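# Move E2 piece to table, then A4 piece to E2

## Task

Lift the piece standing on square E2 (square names are printed along the board's edge) and set it down upright on the table surface; after that, carry the piece from A4 onto E2. When finished, all other squares must contain exactly what they started with, all pieces must be standing upright, and the piece placed on E2 must lie completely within that square.

## Robot and tools

Robot: two arms. left_arm carries a five-finger left hand; its base sits at (-0.046, +0.246, +0.012) m in the scene frame. right_arm carries a right hand; its base is at (+0.051, -0.311, +0.005) m. Scene frame: origin at table-top height, halfway between the nominal bases; +z up, +x out across the table, left_arm on the +y side. Image left/right does not match arm names.

Frames: hand positions, quaternions and Hand targets in results are given in each arm's own base frame. Fixed cameras and the table use the scene frame. Motion offsets act along the axes of the arm's current Hand target.

Hand point: a point carried by the palm, 0.15 m out from the wrist face and 0.05 m in front of the palm. Its +z runs along the straight fingers, +y points out of the palm, +x runs across the palm away from the thumb on the right hand and toward the thumb on the left hand. Straight fingertips extend 0.06-0.07 m past the point along +z, with their centre lines 0.06 m toward -y. A wrist bracket on the little-finger side juts out and can strike objects.

A row is 28 numbers, each in [-1, 1], always including both arms: left dx, dy, dz, rx, ry, rz; left little, ring, middle, index, thumb_bend, thumb_turn, force_limit, speed; then the same 14 for the right arm. The six pose numbers are an offset, not a pose: measured from that arm's Hand target at the moment the action (or move) begins, along that target's axes; 1.0 equals 0.6 m for dx/dy/dz or 180 degrees, and rx/ry/rz form a single rotation vector. Sending the same offset again moves the arm further. Six zeros re-request the current Hand target. The finger and thumb numbers are absolute targets: +1 open/straight, -1 curled; thumb_turn +1 beside the palm, -1 swung opposite the fingers. force_limit maps -1..+1 to roughly 0..10 N at the fingertip (0..15 N for both thumb motors). speed rises from almost zero at -1 to full at +0.48 and stays full above; full travel takes 0.49 s. For a soft grasp close with speed -0.94 or less. With the thumb turned in, the hand can enclose items about 0.035-0.065 m thick. No value means 'keep': to leave a hand alone, resend the eight hand numbers of its last executed row; if none has run yet, use its hand_measured six values plus hand_force_limit and hand_speed.

Tools:
- execute_actions(actions, cameras): actions is a list of actions; each action is a list of 1 to 15 rows, one per 1/30 s step, and a short list repeats its final row for the remaining steps. Every row in an action is counted from the same start pose. One action lasts 0.5 s. Images come back only for an empty actions list or when cameras names them (["all"], [] or names).
- move(target, speed, blend, blocking, cameras): target is one 28-number row or a list of up to 15 rows; all offsets in the list count from the same starting Hand targets. Straight-line paths, no obstacle avoidance, 10 s cap, at least 0.5 s. speed in m/s, 0.002 to 4.3 (default 0.25), turning capped at twice that in rad/s; one value or one per target. blend in metres rounds corners between list targets (0 stops at each). blocking=false returns after about 0.5 s while motion continues. The result adds a 'move:' line: done, off_target, moving, held or fault, plus limits=paced (pose clipped) or limits=held (steps withheld). done/off_target say nothing about contact.
- wait(seconds 0-10, cameras): let time pass holding the last command; ends early if a running move finishes.
- stop(cameras): brake a running move; fast moves need room.
- zoom_image(camera, region=[x0, y0, x1, y1]): magnify part of a camera's newest image, at most 504x504 px.
- show_instructions(): shows the reference pages (a left-hand diagram).
- finished_scene(scene=1): ends the scene for good; the goal must hold with the robot idle.

Cameras: cam_head_left, cam_head_right, cam_high, cam_low, cam_left_wrist, cam_right_wrist, each 672x504. Calibration is supplied in OpenCV conventions; fixed cameras may have drifted up to about 2.3 degrees and 9 mm, and wrist-camera poses come from joint readings and can lag during motion.

Reading results: end_effector_position (m) and end_effector_quat_wxyz per arm; Hand target is the last commanded pose after clipping, and the next offsets start there. hand_measured, hand_stopped_by (moving, target, force, stalled, fault) and hand_load_n (positive when the finger is pushed open) each list six values in motor order. A grip that slips shows as load falling near 0. Joint velocities, joint torques (including gravity, with offsets and noise) and motor temperatures may be shown; motionless and small-change entries can be omitted. Step readings list positions at some control steps for action calls only.

Behaviour: the arms track loosely. At rest the hand can sit 1-3 cm (up to 5 cm) off target, usually low, without any contact; some arms sag more when loaded. Waiting does not close the gap; the next command, even zeros, retries it, or send the missing distance. Each control step limits orientation to within 40 degrees of the measured one. A blocked arm keeps pushing; to relieve it, command a target back beyond the hand point. Finger motors only start when their target changes by 0.002 or more, lock on reaching target or force_limit, and to squeeze harder you must raise force_limit and send a more closed target.

Avoid: knocking pieces over or off the table, dropping or releasing moving pieces, fast impacts or heavy pushes, and hard contact with fixed or heavy objects. Keep the two arms and hands from touching each other; even a moderate press can fail the scene. Do not route a hand close to its own arm's base, as the shoulder may flip. Limit finger force and fast swings of held loads. Long holding or straining heats motors: a MOTOR HOT line appears at 85 °C and at 100 °C that arm drops and stays disabled for 30-60 s. The simulation keeps running while you think.

Each tool is called after "Call:" in YAML: its name, and indented under it one key for each argument.

Reference images:

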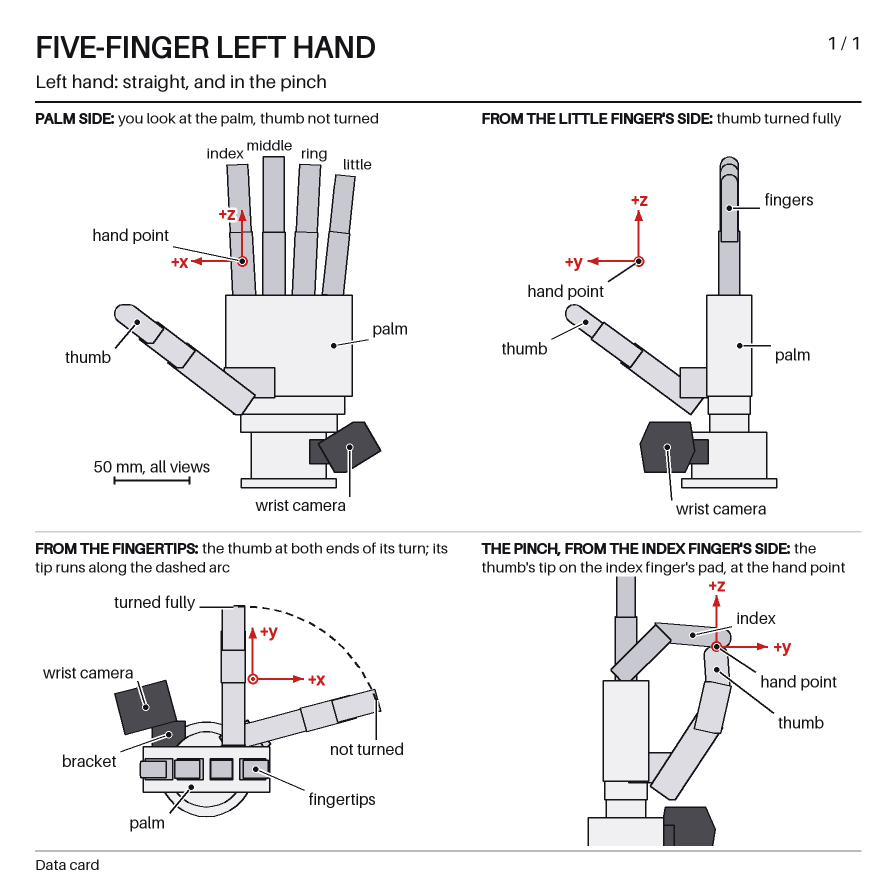

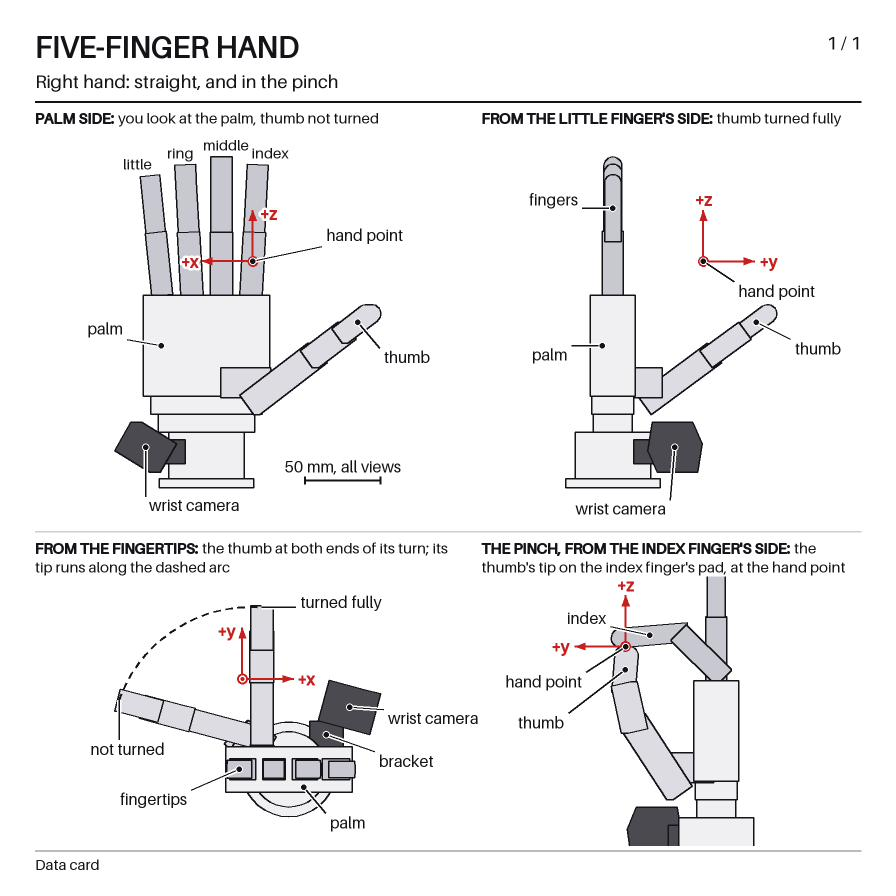

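## Session

Call:
execute_actions:
  actions: []

Scene clock: 0.00 s.
left_arm: end_effector_position=(+0.2942, +0.1242, +0.1350) hand_measured=(+1.000, +1.000, +1.000, +1.000, +1.000, +1.000) hand_load_n=(+0.0, +0.0, +0.0, +0.0, +0.0, +0.0) hand_stopped_by=(target, target, target, target, target, target) hand_force_limit=0.00 hand_speed=-0.80 end_effector_quat_wxyz=(+0.103, -0.361, +0.924, +0.070) | right_arm: end_effector_position=(+0.0816, +0.0867, +0.2367) hand_measured=(+1.000, +1.000, +1.000, +1.000, +1.000, +1.000) hand_load_n=(+0.0, +0.0, +0.0, +0.0, +0.0, +0.0) hand_stopped_by=(target, target, target, target, target, target) hand_force_limit=0.00 hand_speed=-0.80 end_effector_quat_wxyz=(-0.131, +0.751, -0.645, +0.055)
Joint positions: left_arm=[0.183 1.223 0.932 -1.101 -0.176 1.026] | right_arm=[0.405 0.51 0.865 -1.641 -0.016 0.255]
Joint velocities: within noise
Joint torques (N m): no reading
Motor temperatures (°C): left_arm=[32 31 28 31 30 31] | right_arm=[29 35 33 34 33 31]
Heat: left arm: hottest waist 32 °C; right arm: hottest shoulder 35 °C.
Hand target: left_arm +0.3034, +0.1259, +0.1442; +0.117, -0.361, +0.923, +0.068 | right_arm +0.0848, +0.0881, +0.2452; -0.141, +0.750, -0.643, +0.061

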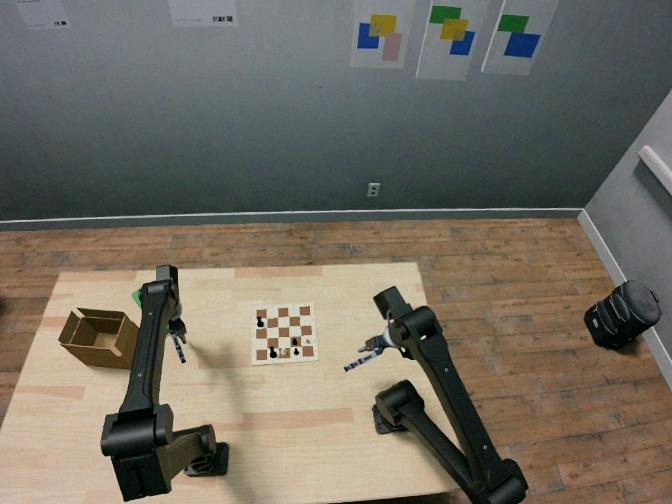

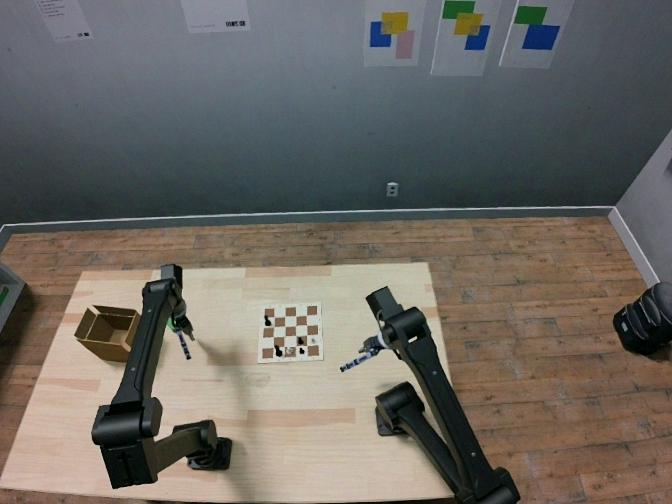

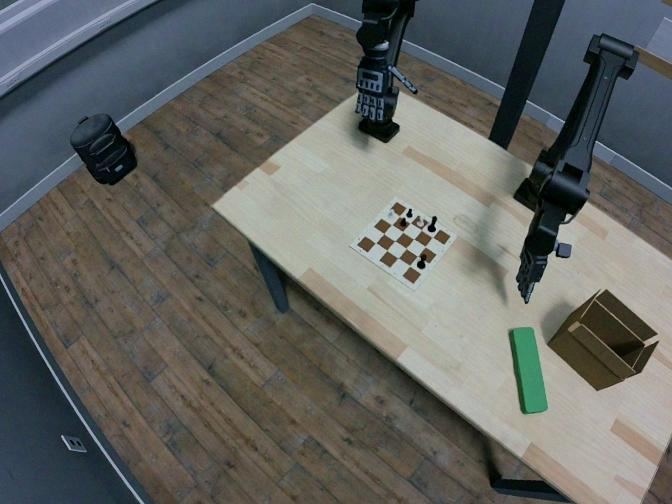

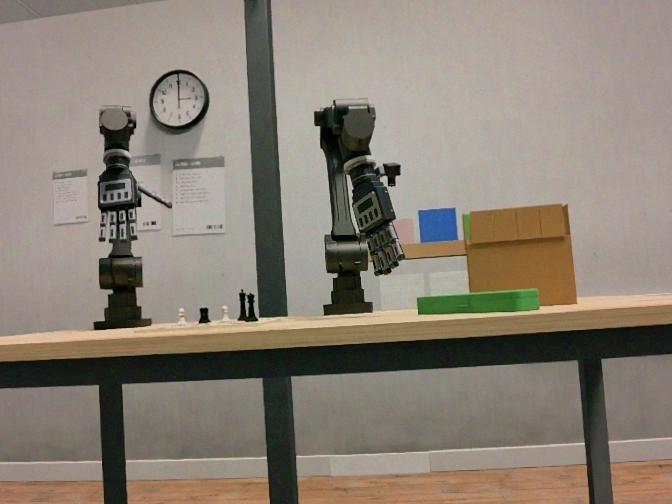

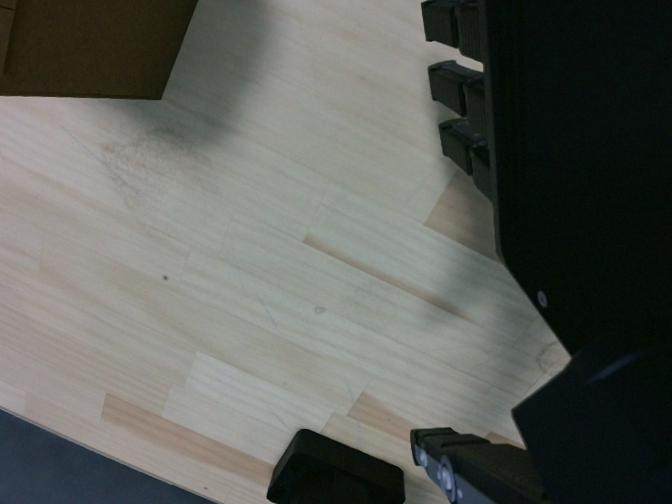

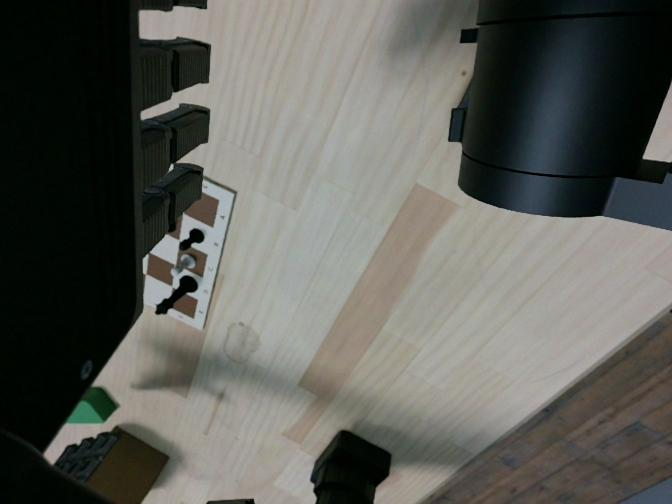

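Call:
zoom_image:
  camera: "cam_head_left"
  region: [240, 290, 330, 370]

Call:
zoom_image:
  camera: "cam_high"
  region: [340, 190, 470, 295]

Call:
zoom_image:
  camera: "cam_right_wrist"
  region: [130, 150, 270, 350]

Call:
zoom_image:
  camera: "cam_low"
  region: [120, 260, 320, 350]

Scaled by 5.600 from the camera's 672x504 image, which has a finer 960x720 frame.

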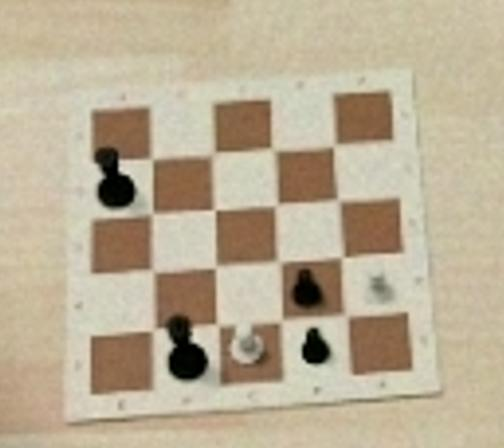

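Scaled by 3.877 from the camera's 672x504 image, which has a finer 960x720 frame.

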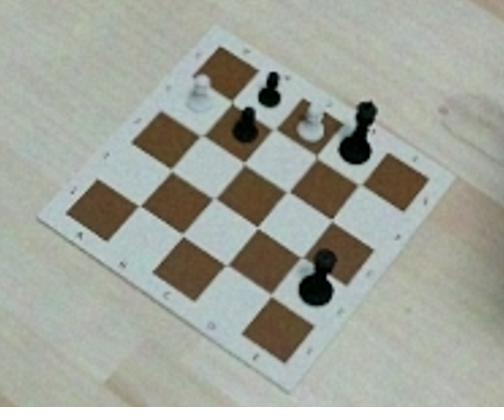

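Scaled by 2.520 from the camera's 672x504 image, which has a finer 960x720 frame.

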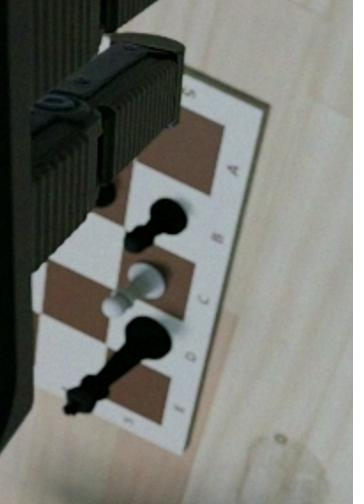

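Scaled by 2.520 from the camera's 672x504 image, which has a finer 960x720 frame.

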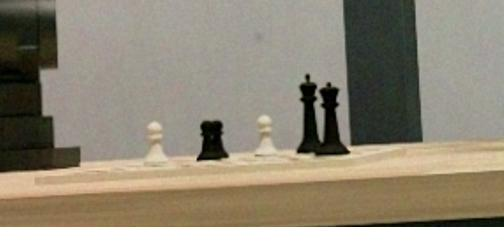

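Call:
zoom_image:
  camera: "cam_high"
  region: [420, 200, 465, 240]

Call:
zoom_image:
  camera: "cam_high"
  region: [390, 240, 450, 295]

Call:
zoom_image:
  camera: "cam_head_left"
  region: [290, 300, 325, 370]

Call:
zoom_image:
  camera: "cam_right_wrist"
  region: [180, 170, 250, 240]

Call:
zoom_image:
  camera: "cam_right_wrist"
  region: [150, 270, 220, 340]

Scaled by 11.200 from the camera's 672x504 image, which has a finer 960x720 frame.

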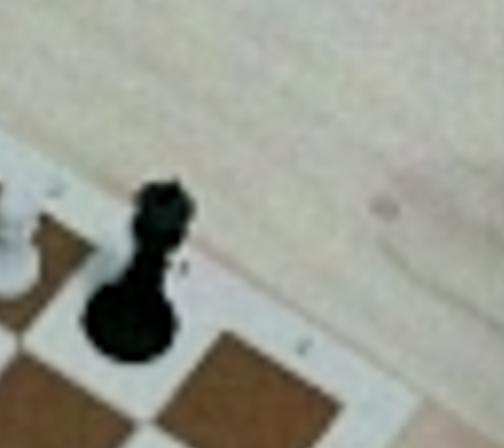

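Scaled by 8.400 from the camera's 672x504 image, which has a finer 960x720 frame.

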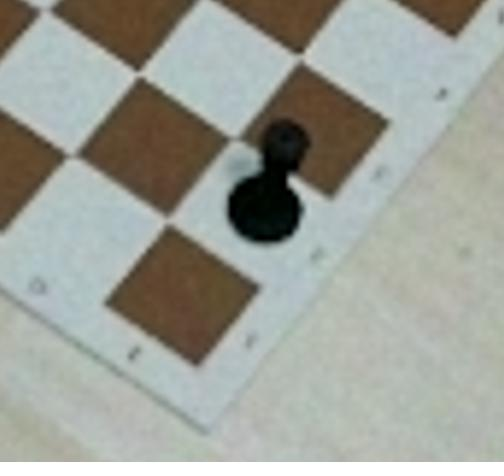

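Scaled by 7.200 from the camera's 672x504 image, which has a finer 960x720 frame.

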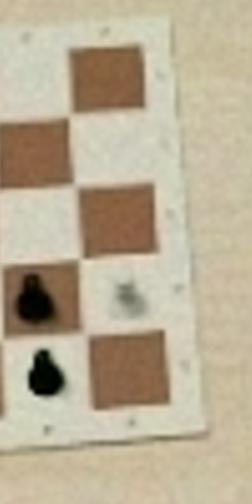

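Scaled by 7.200 from the camera's 672x504 image, which has a finer 960x720 frame.

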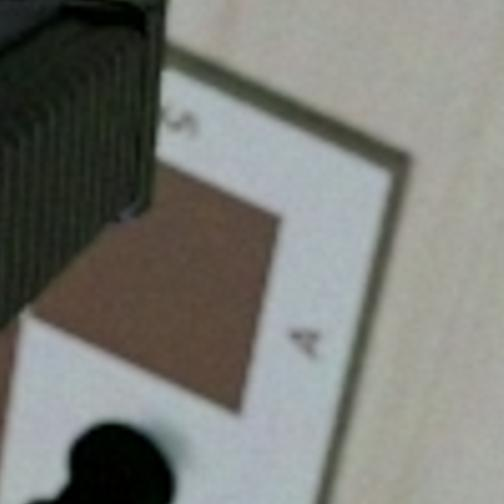

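Scaled by 7.200 from the camera's 672x504 image, which has a finer 960x720 frame.

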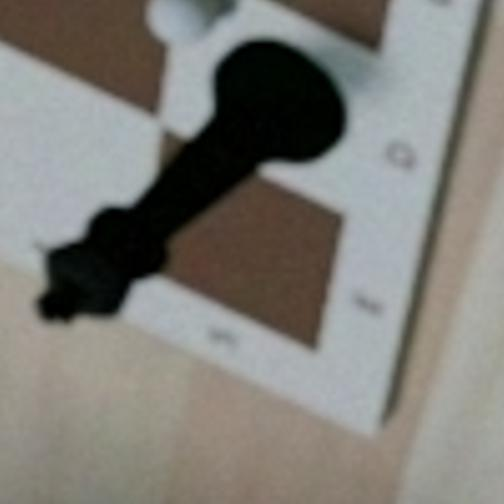

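Call:
move:
  target: [0,0,0,0,0,0,1,1,1,1,1,1,0,-0.8,-0.1914,-0.2836,0.2622,0.2921,-0.0107,-0.0543,1,1,0.1,0.1,0.0,-1,-0.5,0.0]
  speed: 0.15
  cameras: ["all"]

Scene clock: 169.23 s.
left_arm: end_effector_position=(+0.2942, +0.1242, +0.1350) hand_measured=(+1.000, +1.000, +1.000, +1.000, +1.000, +1.000) hand_load_n=(+0.0, +0.0, +0.0, +0.0, +0.0, +0.0) hand_stopped_by=(target, target, target, target, target, target) hand_force_limit=0.00 hand_speed=-0.80 end_effector_quat_wxyz=(+0.103, -0.361, +0.924, +0.070) | right_arm: end_effector_position=(+0.2704, +0.2425, +0.1554) hand_measured=(+1.000, +1.000, +0.100, +0.100, +0.000, -1.000) hand_load_n=(+0.0, +0.0, +0.0, +0.0, +0.0, +0.0) hand_stopped_by=(target, target, target, target, target, target) hand_force_limit=-0.50 hand_speed=0.00 end_effector_quat_wxyz=(-0.459, +0.661, -0.489, +0.337)
Joint positions: left_arm=[0.183 1.223 0.932 -1.101 -0.176 1.026] | right_arm=[0.92 0.702 0.394 -0.124 0.574 0.249]
Joint torques (N m): left_arm=[-1.2 -7.65 8.2 0.34 -0.3 0.06] | right_arm=[-1.26 -2.49 9.07 2.39 0.25 -0.05]
Motor temperatures (°C): left_arm=[32 32 41 31 30 31] | right_arm=[29 35 45 34 33 31]
Heat: left arm: hottest elbow 41 °C; right arm: hottest elbow 45 °C.
Hand target: left_arm +0.3034, +0.1259, +0.1442; +0.117, -0.361, +0.923, +0.068 | right_arm +0.2700, +0.2445, +0.1552; -0.464, +0.661, -0.484, +0.338
Off the commanded pose: left_arm 0.013 m, 2 deg | right_arm 0.002 m, 1 deg.
move: off_target (left_arm)
camera_calibration:
cam_right_wrist: T_world_to_cam=[[-0.307048, -0.317849, -0.897047, 0.29532], [-0.731512, 0.681772, 0.00881669, 0.0353427], [0.608779, 0.658908, -0.441847, -0.148106], [0, 0, 0, 1]] pos_world=[0.206695, 0.16736, 0.199165]

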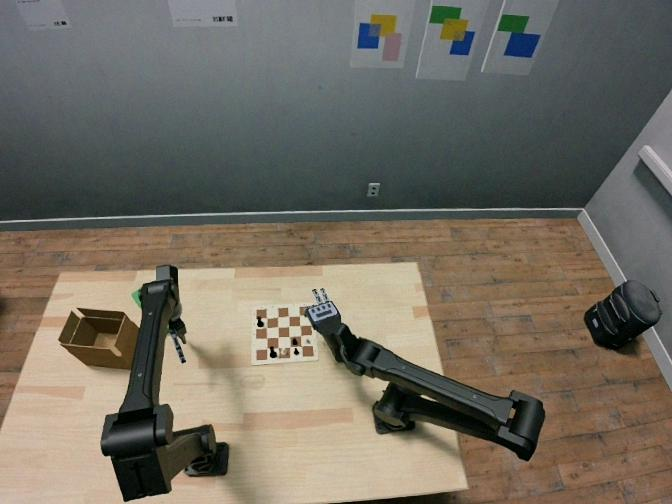

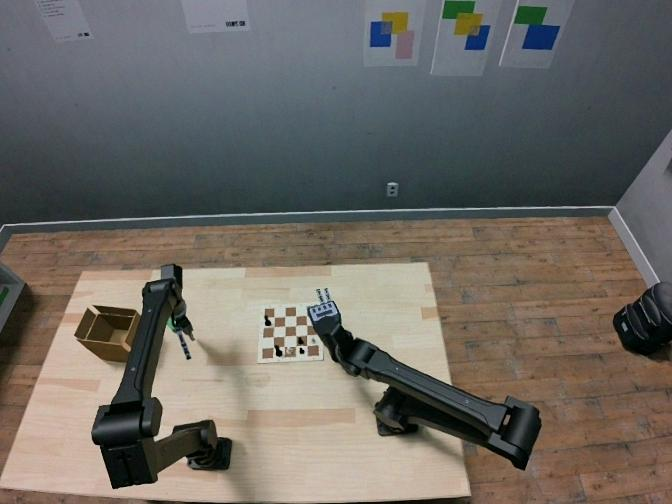

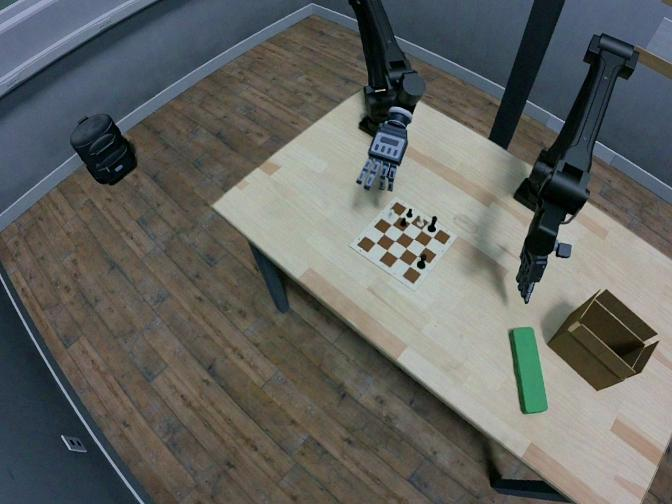

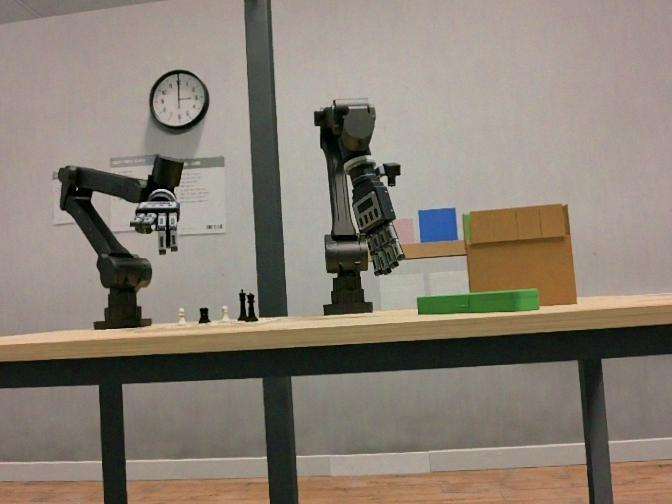

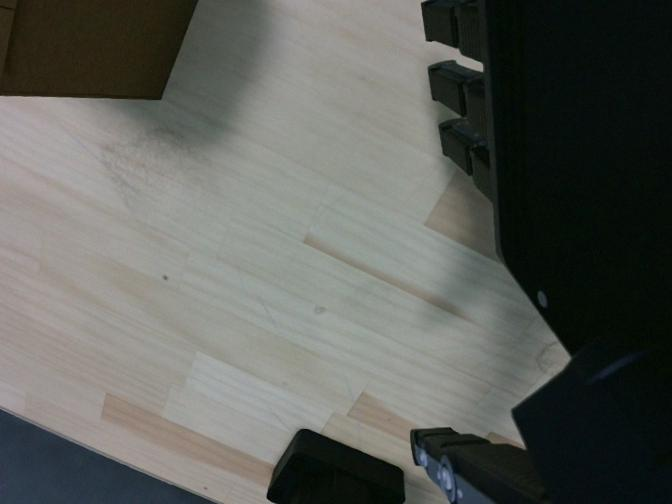

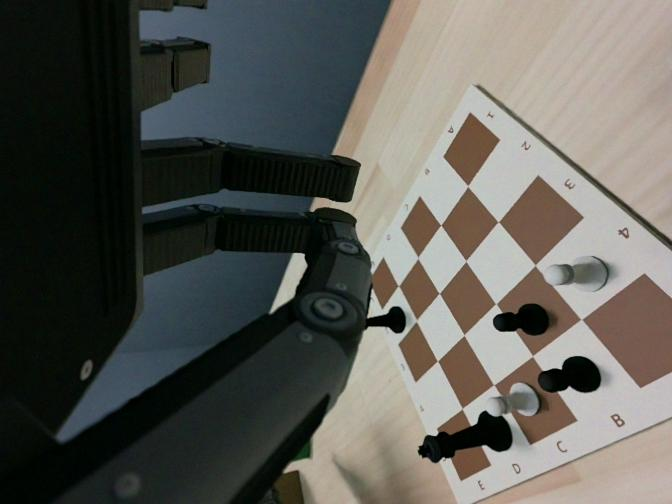

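Call:
zoom_image:
  camera: "cam_right_wrist"
  region: [200, 100, 452, 352]

Call:
zoom_image:
  camera: "cam_low"
  region: [100, 180, 290, 350]

Call:
zoom_image:
  camera: "cam_head_left"
  region: [240, 280, 360, 370]

Scaled by 2.000 from the camera's 672x504 image, which has a finer 960x720 frame.

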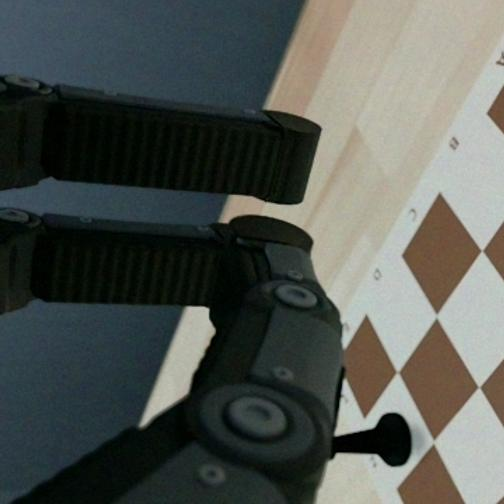

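Scaled by 2.653 from the camera's 672x504 image, which has a finer 960x720 frame.

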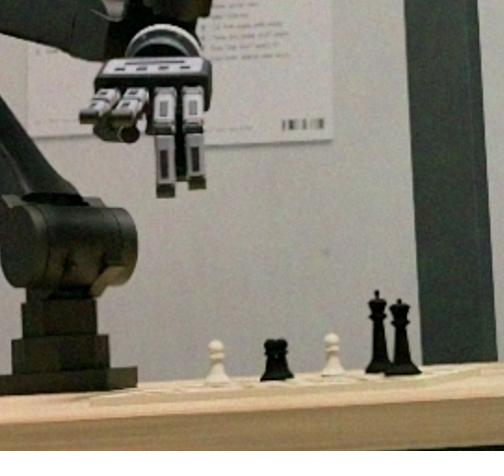

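Scaled by 4.200 from the camera's 672x504 image, which has a finer 960x720 frame.

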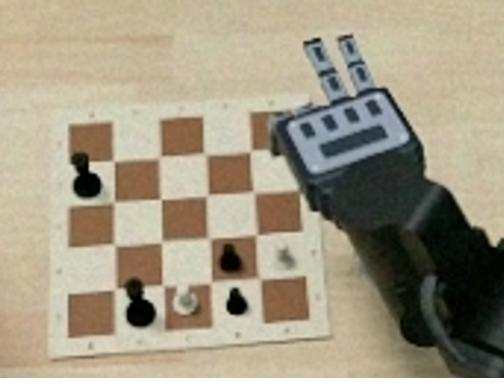

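Call:
move:
  target: [0,0,0,0,0,0,1,1,1,1,1,1,0,-0.8,-0.0357,0.1277,0.0477,0,0,0,1,1,0.1,0.1,0.0,-1,-0.5,0.0]
  speed: 0.12
  cameras: ["cam_low","cam_right_wrist","cam_head_left"]

Call:
zoom_image:
  camera: "cam_right_wrist"
  region: [200, 100, 500, 400]

Call:
zoom_image:
  camera: "cam_low"
  region: [130, 230, 230, 350]

Scene clock: 262.87 s.
left_arm: end_effector_position=(+0.2942, +0.1242, +0.1350) hand_measured=(+1.000, +1.000, +1.000, +1.000, +1.000, +1.000) hand_load_n=(-0.5, +0.0, +0.0, +0.0, +0.0, +0.0) hand_stopped_by=(target, target, target, target, target, target) hand_force_limit=0.00 hand_speed=-0.80 end_effector_quat_wxyz=(+0.103, -0.361, +0.924, +0.070) | right_arm: end_effector_position=(+0.2650, +0.2626, +0.0714) hand_measured=(+1.000, +1.000, +0.100, +0.100, +0.000, -1.000) hand_load_n=(+0.0, +0.0, +0.0, +0.0, +0.0, +0.0) hand_stopped_by=(target, target, target, target, target, target) hand_force_limit=-0.50 hand_speed=0.00 end_effector_quat_wxyz=(-0.455, +0.667, -0.482, +0.341)
Joint positions: left_arm=[0.183 1.223 0.932 -1.101 -0.176 1.026] | right_arm=[0.998 0.991 0.261 0.273 0.643 0.271]
Joint torques (N m): left_arm=[-1.32 -7.65 8.2 0.35 -0.31 0.06] | right_arm=[-0.67 -3.02 7.45 2.73 0.27 0.14]
Heat: left arm: hottest elbow 42 °C; right arm: hottest elbow 44 °C.
Hand target: left_arm +0.3034, +0.1259, +0.1442; +0.117, -0.361, +0.923, +0.068 | right_arm +0.2642, +0.2652, +0.0735; -0.464, +0.661, -0.484, +0.338
Off the commanded pose: left_arm 0.013 m, 2 deg | right_arm 0.003 m, 1 deg.
move: off_target (left_arm)
camera_calibration:
cam_right_wrist: T_world_to_cam=[[-0.301328, -0.336706, -0.892094, 0.227836], [-0.736396, 0.676519, -0.00660394, 0.0222235], [0.605742, 0.654944, -0.451803, -0.192584], [0, 0, 0, 1]] pos_world=[0.201675, 0.187811, 0.116388]
Images, in order (width x height): cam_head_left 672x504, cam_low 672x504, cam_right_wrist 672x504.

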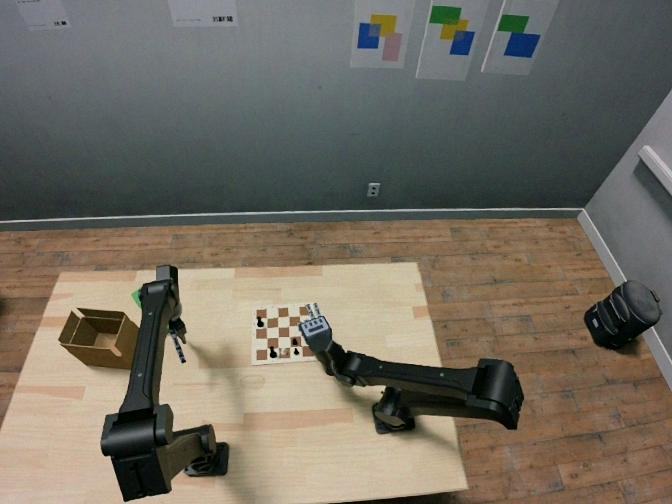

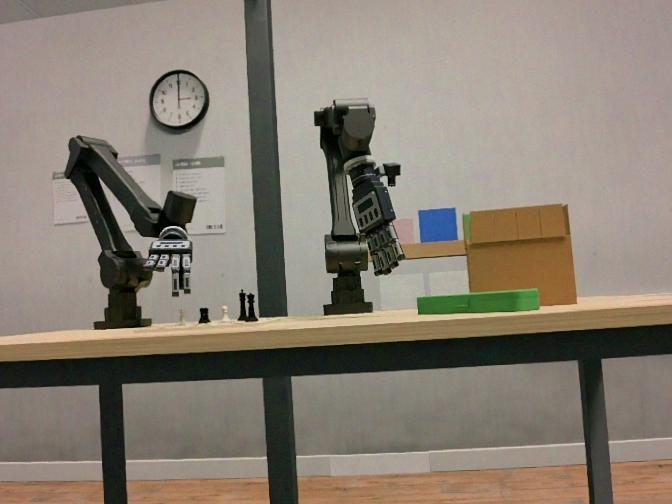

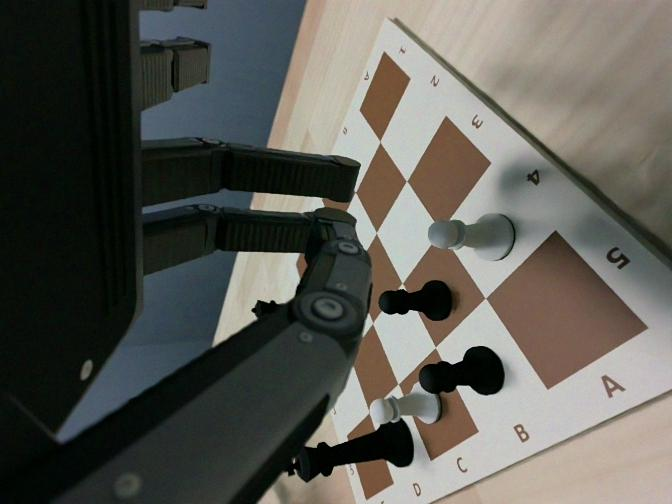

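Scaled by 1.680 from the camera's 672x504 image, which has a finer 960x720 frame.

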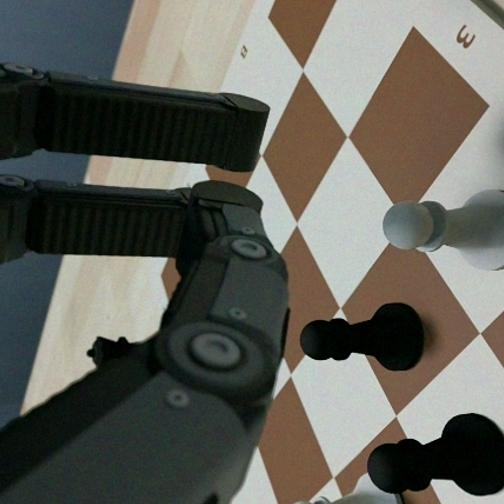

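Scaled by 4.200 from the camera's 672x504 image, which has a finer 960x720 frame.

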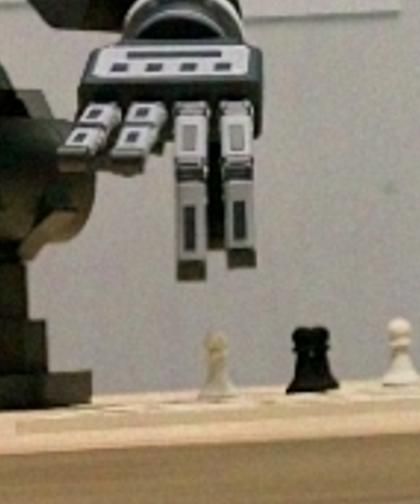

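Call:
move:
  target: [0,0,0,0,0,0,1,1,1,1,1,1,0,-0.8,0,0.0395,0.0227,0,0,0,1,1,0.1,0.1,0.0,-1,-0.5,0.0]
  speed: 0.08
  cameras: ["cam_low","cam_right_wrist","cam_high"]

Call:
zoom_image:
  camera: "cam_right_wrist"
  region: [250, 130, 450, 330]

Call:
zoom_image:
  camera: "cam_low"
  region: [130, 250, 230, 350]

Call:
zoom_image:
  camera: "cam_high"
  region: [340, 160, 440, 260]

Scene clock: 323.13 s.
left_arm: end_effector_position=(+0.2942, +0.1242, +0.1350) hand_measured=(+1.000, +1.000, +1.000, +1.000, +1.000, +1.000) hand_load_n=(+0.0, +0.0, +0.0, +0.0, +0.0, +0.0) hand_stopped_by=(target, target, target, target, target, target) hand_force_limit=0.00 hand_speed=-0.80 end_effector_quat_wxyz=(+0.103, -0.361, +0.924, +0.070) | right_arm: end_effector_position=(+0.2671, +0.2681, +0.0462) hand_measured=(+1.000, +1.000, +0.100, +0.100, +0.000, -1.000) hand_load_n=(+0.0, +0.0, +0.0, +0.0, +0.5, +0.0) hand_stopped_by=(target, target, target, target, target, target) hand_force_limit=-0.50 hand_speed=0.00 end_effector_quat_wxyz=(-0.459, +0.666, -0.481, +0.338)
Joint positions: left_arm=[0.183 1.223 0.932 -1.101 -0.176 1.026] | right_arm=[0.998 1.132 0.232 0.451 0.637 0.271]
Joint torques (N m): left_arm=[-1.26 -7.47 8.14 0.35 -0.31 0.04] | right_arm=[-2.55 -3.84 6.15 2.99 0.08 0.09]
Motor temperatures (°C): left_arm=[32 32 43 31 30 31] | right_arm=[29 35 40 34 33 31]
Heat: left arm: hottest elbow 43 °C; right arm: hottest elbow 40 °C.
Hand target: left_arm +0.3034, +0.1259, +0.1442; +0.117, -0.361, +0.923, +0.068 | right_arm +0.2687, +0.2668, +0.0466; -0.464, +0.661, -0.484, +0.338
Off the commanded pose: left_arm 0.013 m, 2 deg | right_arm 0.002 m, 1 deg.
move: off_target (left_arm)
camera_calibration:
cam_right_wrist: T_world_to_cam=[[-0.297432, -0.330785, -0.895609, 0.20532], [-0.740481, 0.672074, -0.00231028, 0.0219685], [0.602679, 0.662494, -0.444836, -0.210424], [0, 0, 0, 1]] pos_world=[0.204154, 0.192557, 0.0903328]
Images, in order (width x height): cam_high 672x504, cam_low 672x504, cam_right_wrist 672x504.

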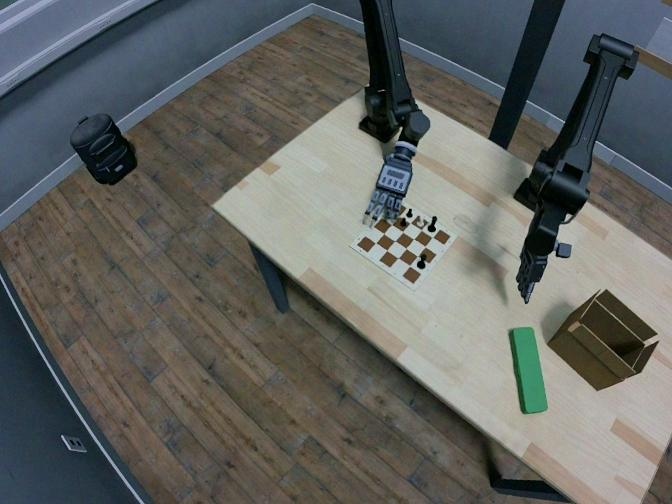

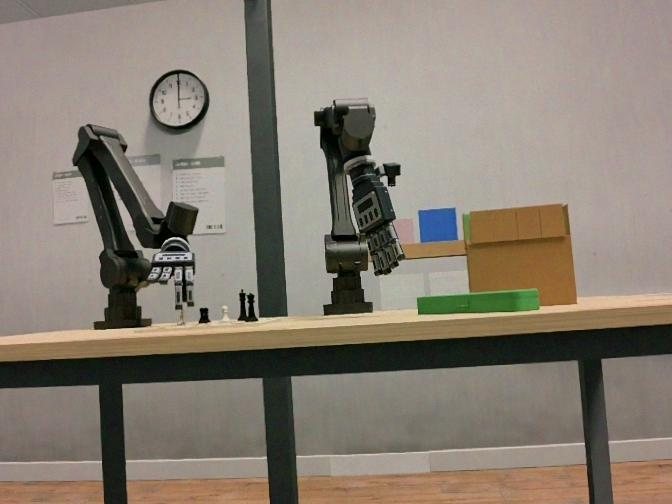

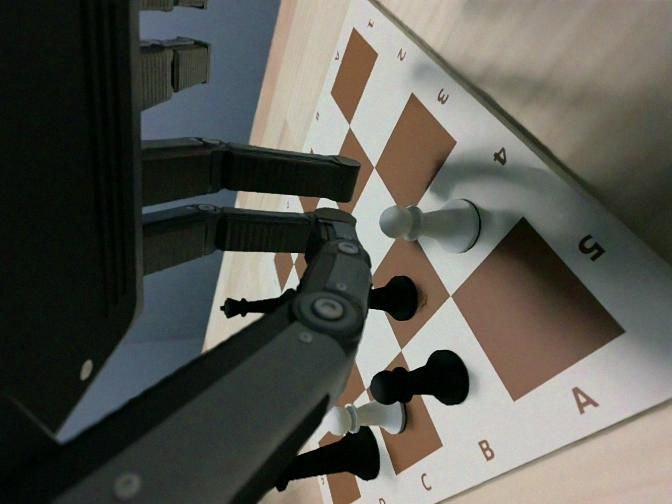

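Scaled by 2.520 from the camera's 672x504 image, which has a finer 960x720 frame.

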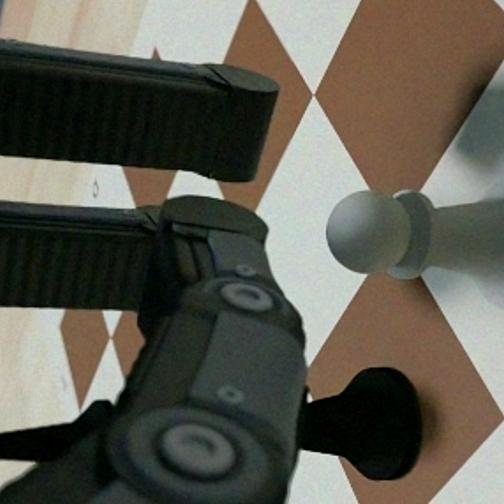

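Scaled by 5.040 from the camera's 672x504 image, which has a finer 960x720 frame.

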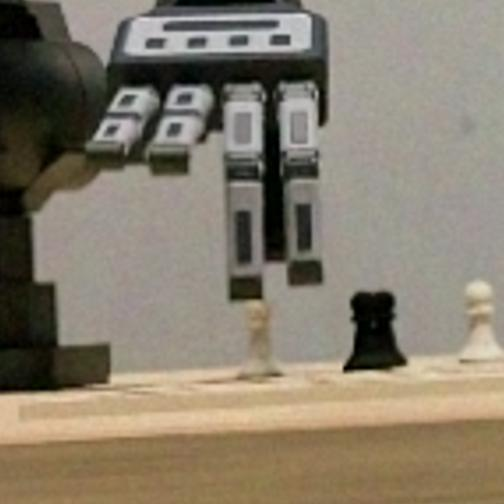

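Scaled by 5.040 from the camera's 672x504 image, which has a finer 960x720 frame.

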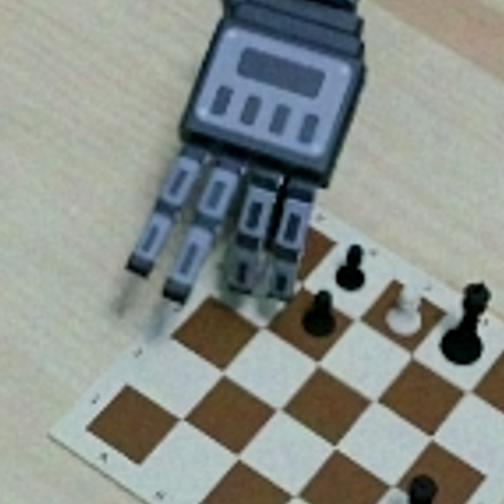

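Call:
move:
  target: [0,0,0,0,0,0,1,1,1,1,1,1,0,-0.8,0.006,0.0003,0.0008,0,0,0,1,1,0.35,0.35,0.0,-1,-0.5,0.0]
  speed: 0.08
  cameras: ["cam_low","cam_right_wrist"]

Call:
zoom_image:
  camera: "cam_right_wrist"
  region: [250, 130, 450, 330]

Call:
zoom_image:
  camera: "cam_low"
  region: [130, 250, 230, 350]

Scene clock: 373.17 s.
left_arm: end_effector_position=(+0.2942, +0.1242, +0.1350) hand_measured=(+1.000, +1.000, +1.000, +1.000, +1.000, +1.000) hand_load_n=(+0.5, +0.0, +0.0, +0.0, +0.0, +0.0) hand_stopped_by=(target, target, target, target, target, target) hand_force_limit=0.00 hand_speed=-0.80 end_effector_quat_wxyz=(+0.103, -0.361, +0.924, +0.070) | right_arm: end_effector_position=(+0.2684, +0.2649, +0.0444) hand_measured=(+1.000, +1.000, +0.350, +0.350, +0.000, -1.000) hand_load_n=(+0.0, -0.5, +0.0, +0.0, +0.0, +0.0) hand_stopped_by=(target, target, target, target, target, target) hand_force_limit=-0.50 hand_speed=0.00 end_effector_quat_wxyz=(-0.458, +0.665, -0.484, +0.337)
Joint positions: left_arm=[0.183 1.223 0.932 -1.101 -0.176 1.026] | right_arm=[0.984 1.132 0.226 0.455 0.625 0.271]
Joint torques (N m): left_arm=[-1.38 -7.65 8.18 0.38 -0.3 0.04] | right_arm=[-2.49 -4.6 6.41 2.66 0.12 -0.09]
Heat: left arm: hottest elbow 43 °C; right arm: hottest elbow 40 °C.
Hand target: left_arm +0.3034, +0.1259, +0.1442; +0.117, -0.361, +0.923, +0.068 | right_arm +0.2702, +0.2633, +0.0462; -0.464, +0.661, -0.484, +0.338
Off the commanded pose: left_arm 0.013 m, 2 deg | right_arm 0.003 m, 1 deg.
move: off_target (left_arm)
camera_calibration:
cam_right_wrist: T_world_to_cam=[[-0.302728, -0.327892, -0.894898, 0.203723], [-0.738419, 0.674337, 0.00271655, 0.0237101], [0.602572, 0.661632, -0.446262, -0.209553], [0, 0, 0, 1]] pos_world=[0.205452, 0.189457, 0.0887313]
Images, in order (width x height): cam_low 672x504, cam_right_wrist 672x504.

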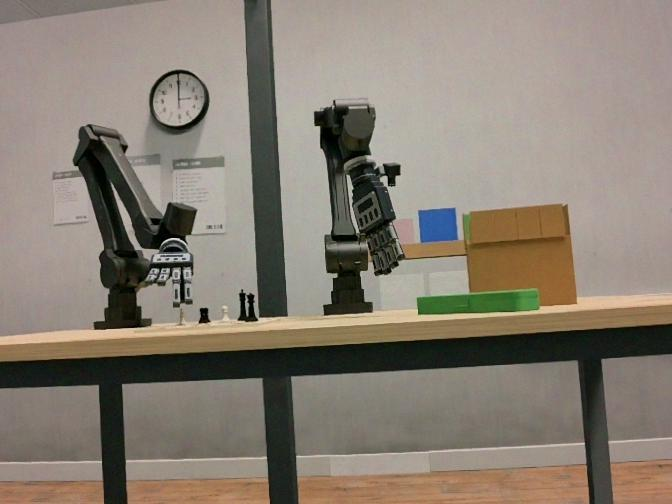

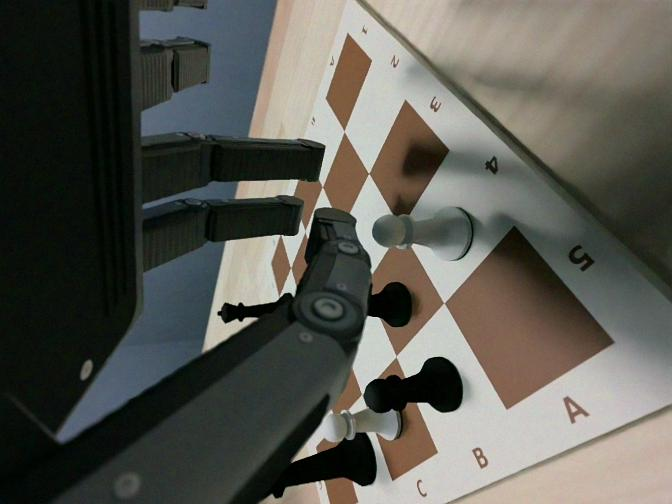

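Scaled by 2.520 from the camera's 672x504 image, which has a finer 960x720 frame.

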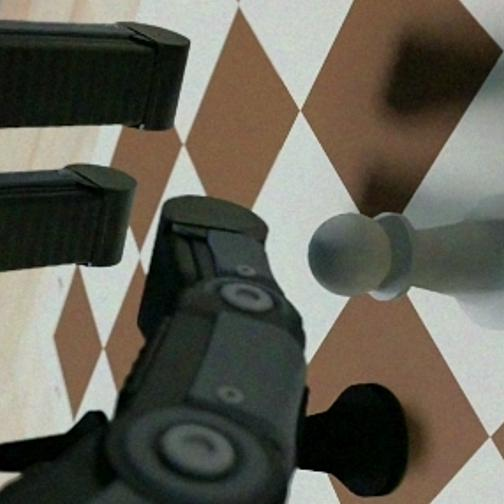

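Scaled by 5.040 from the camera's 672x504 image, which has a finer 960x720 frame.

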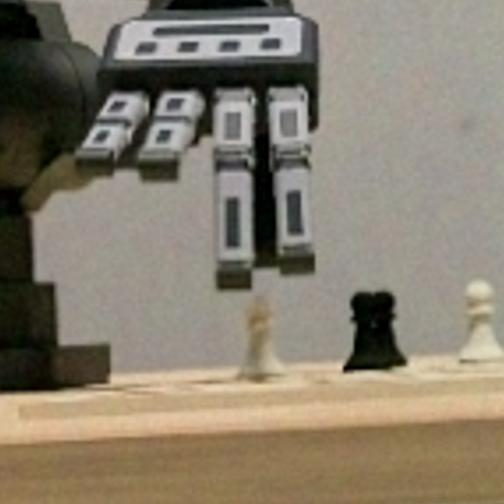

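Call:
move:
  target: [0,0,0,0,0,0,1,1,1,1,1,1,0,-0.8,0,0,0,0,0,0,1,1,-0.5,-0.5,0.0,-1,-0.8,-0.5]
  speed: 0.08
  cameras: ["cam_low","cam_right_wrist"]

Call:
zoom_image:
  camera: "cam_right_wrist"
  region: [250, 130, 450, 330]

Call:
zoom_image:
  camera: "cam_low"
  region: [130, 250, 230, 350]

Scene clock: 387.83 s.
left_arm: end_effector_position=(+0.2942, +0.1242, +0.1350) hand_measured=(+1.000, +1.000, +1.000, +1.000, +1.000, +1.000) hand_load_n=(+0.0, +0.0, +0.0, +0.0, +0.0, +0.0) hand_stopped_by=(target, target, target, target, target, target) hand_force_limit=0.00 hand_speed=-0.80 end_effector_quat_wxyz=(+0.103, -0.361, +0.924, +0.070) | right_arm: end_effector_position=(+0.2684, +0.2649, +0.0444) hand_measured=(+1.000, +1.000, -0.240, -0.242, +0.000, -1.000) hand_load_n=(+0.0, +0.0, +12.0, +6.0, +1.5, +0.0) hand_stopped_by=(target, target, force, force, target, target) hand_force_limit=-0.80 hand_speed=-0.50 end_effector_quat_wxyz=(-0.459, +0.665, -0.484, +0.336)
Joint positions: left_arm=[0.183 1.223 0.932 -1.101 -0.176 1.026] | right_arm=[0.984 1.132 0.226 0.455 0.624 0.271]
Joint torques (N m): left_arm=[-1.32 -7.53 8.13 0.35 -0.31 0.05] | right_arm=[-1.9 -4.84 6.13 2.74 0.2 -0.1]
Heat: left arm: hottest elbow 44 °C; right arm: hottest elbow 40 °C.
Hand target: left_arm +0.3034, +0.1259, +0.1442; +0.117, -0.361, +0.923, +0.068 | right_arm +0.2701, +0.2634, +0.0462; -0.464, +0.661, -0.484, +0.338
Off the commanded pose: left_arm 0.013 m, 2 deg | right_arm 0.003 m, 1 deg.
move: off_target (left_arm)
camera_calibration:
cam_right_wrist: T_world_to_cam=[[-0.302792, -0.327933, -0.894861, 0.203651], [-0.738668, 0.674063, 0.00292265, 0.0237927], [0.602234, 0.661891, -0.446335, -0.20957], [0, 0, 0, 1]] pos_world=[0.205449, 0.189459, 0.0886312]
Images, in order (width x height): cam_low 672x504, cam_right_wrist 672x504.

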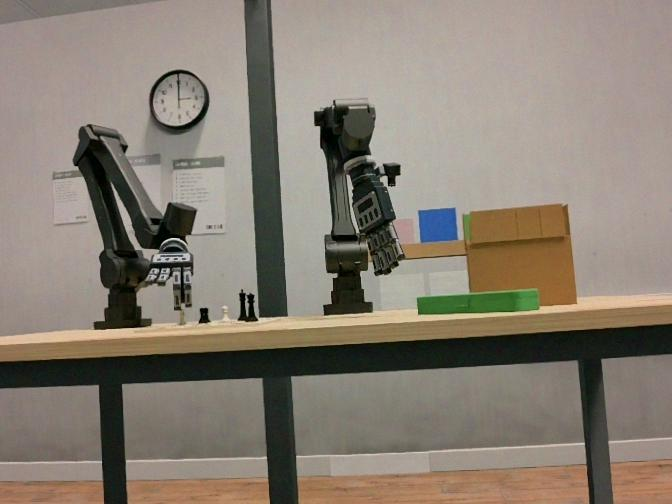

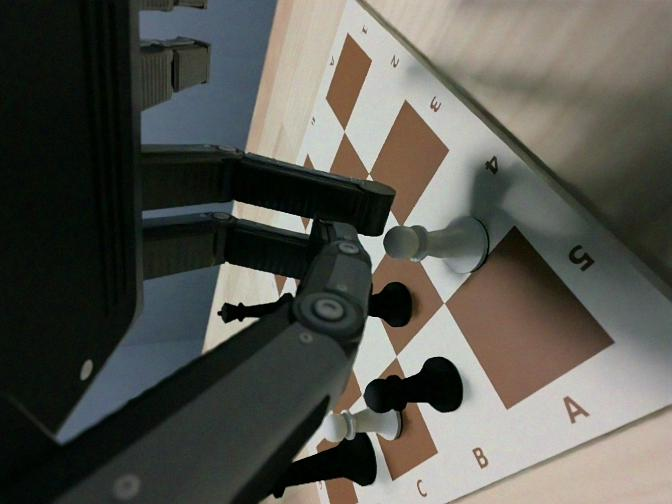

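Scaled by 2.520 from the camera's 672x504 image, which has a finer 960x720 frame.

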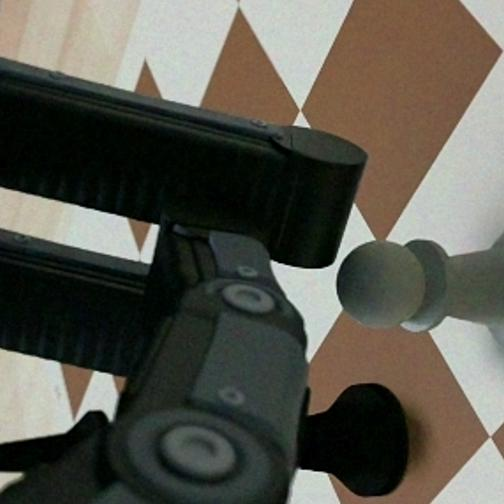

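Scaled by 5.040 from the camera's 672x504 image, which has a finer 960x720 frame.

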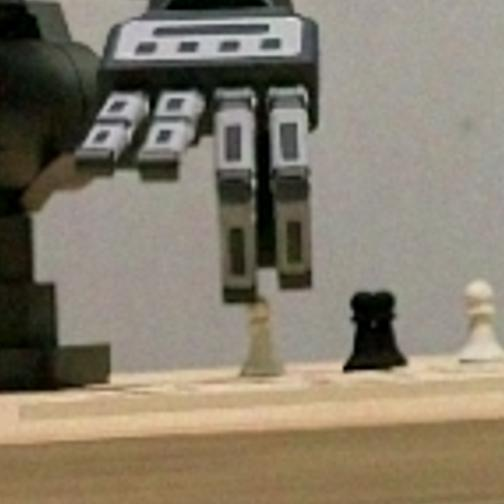

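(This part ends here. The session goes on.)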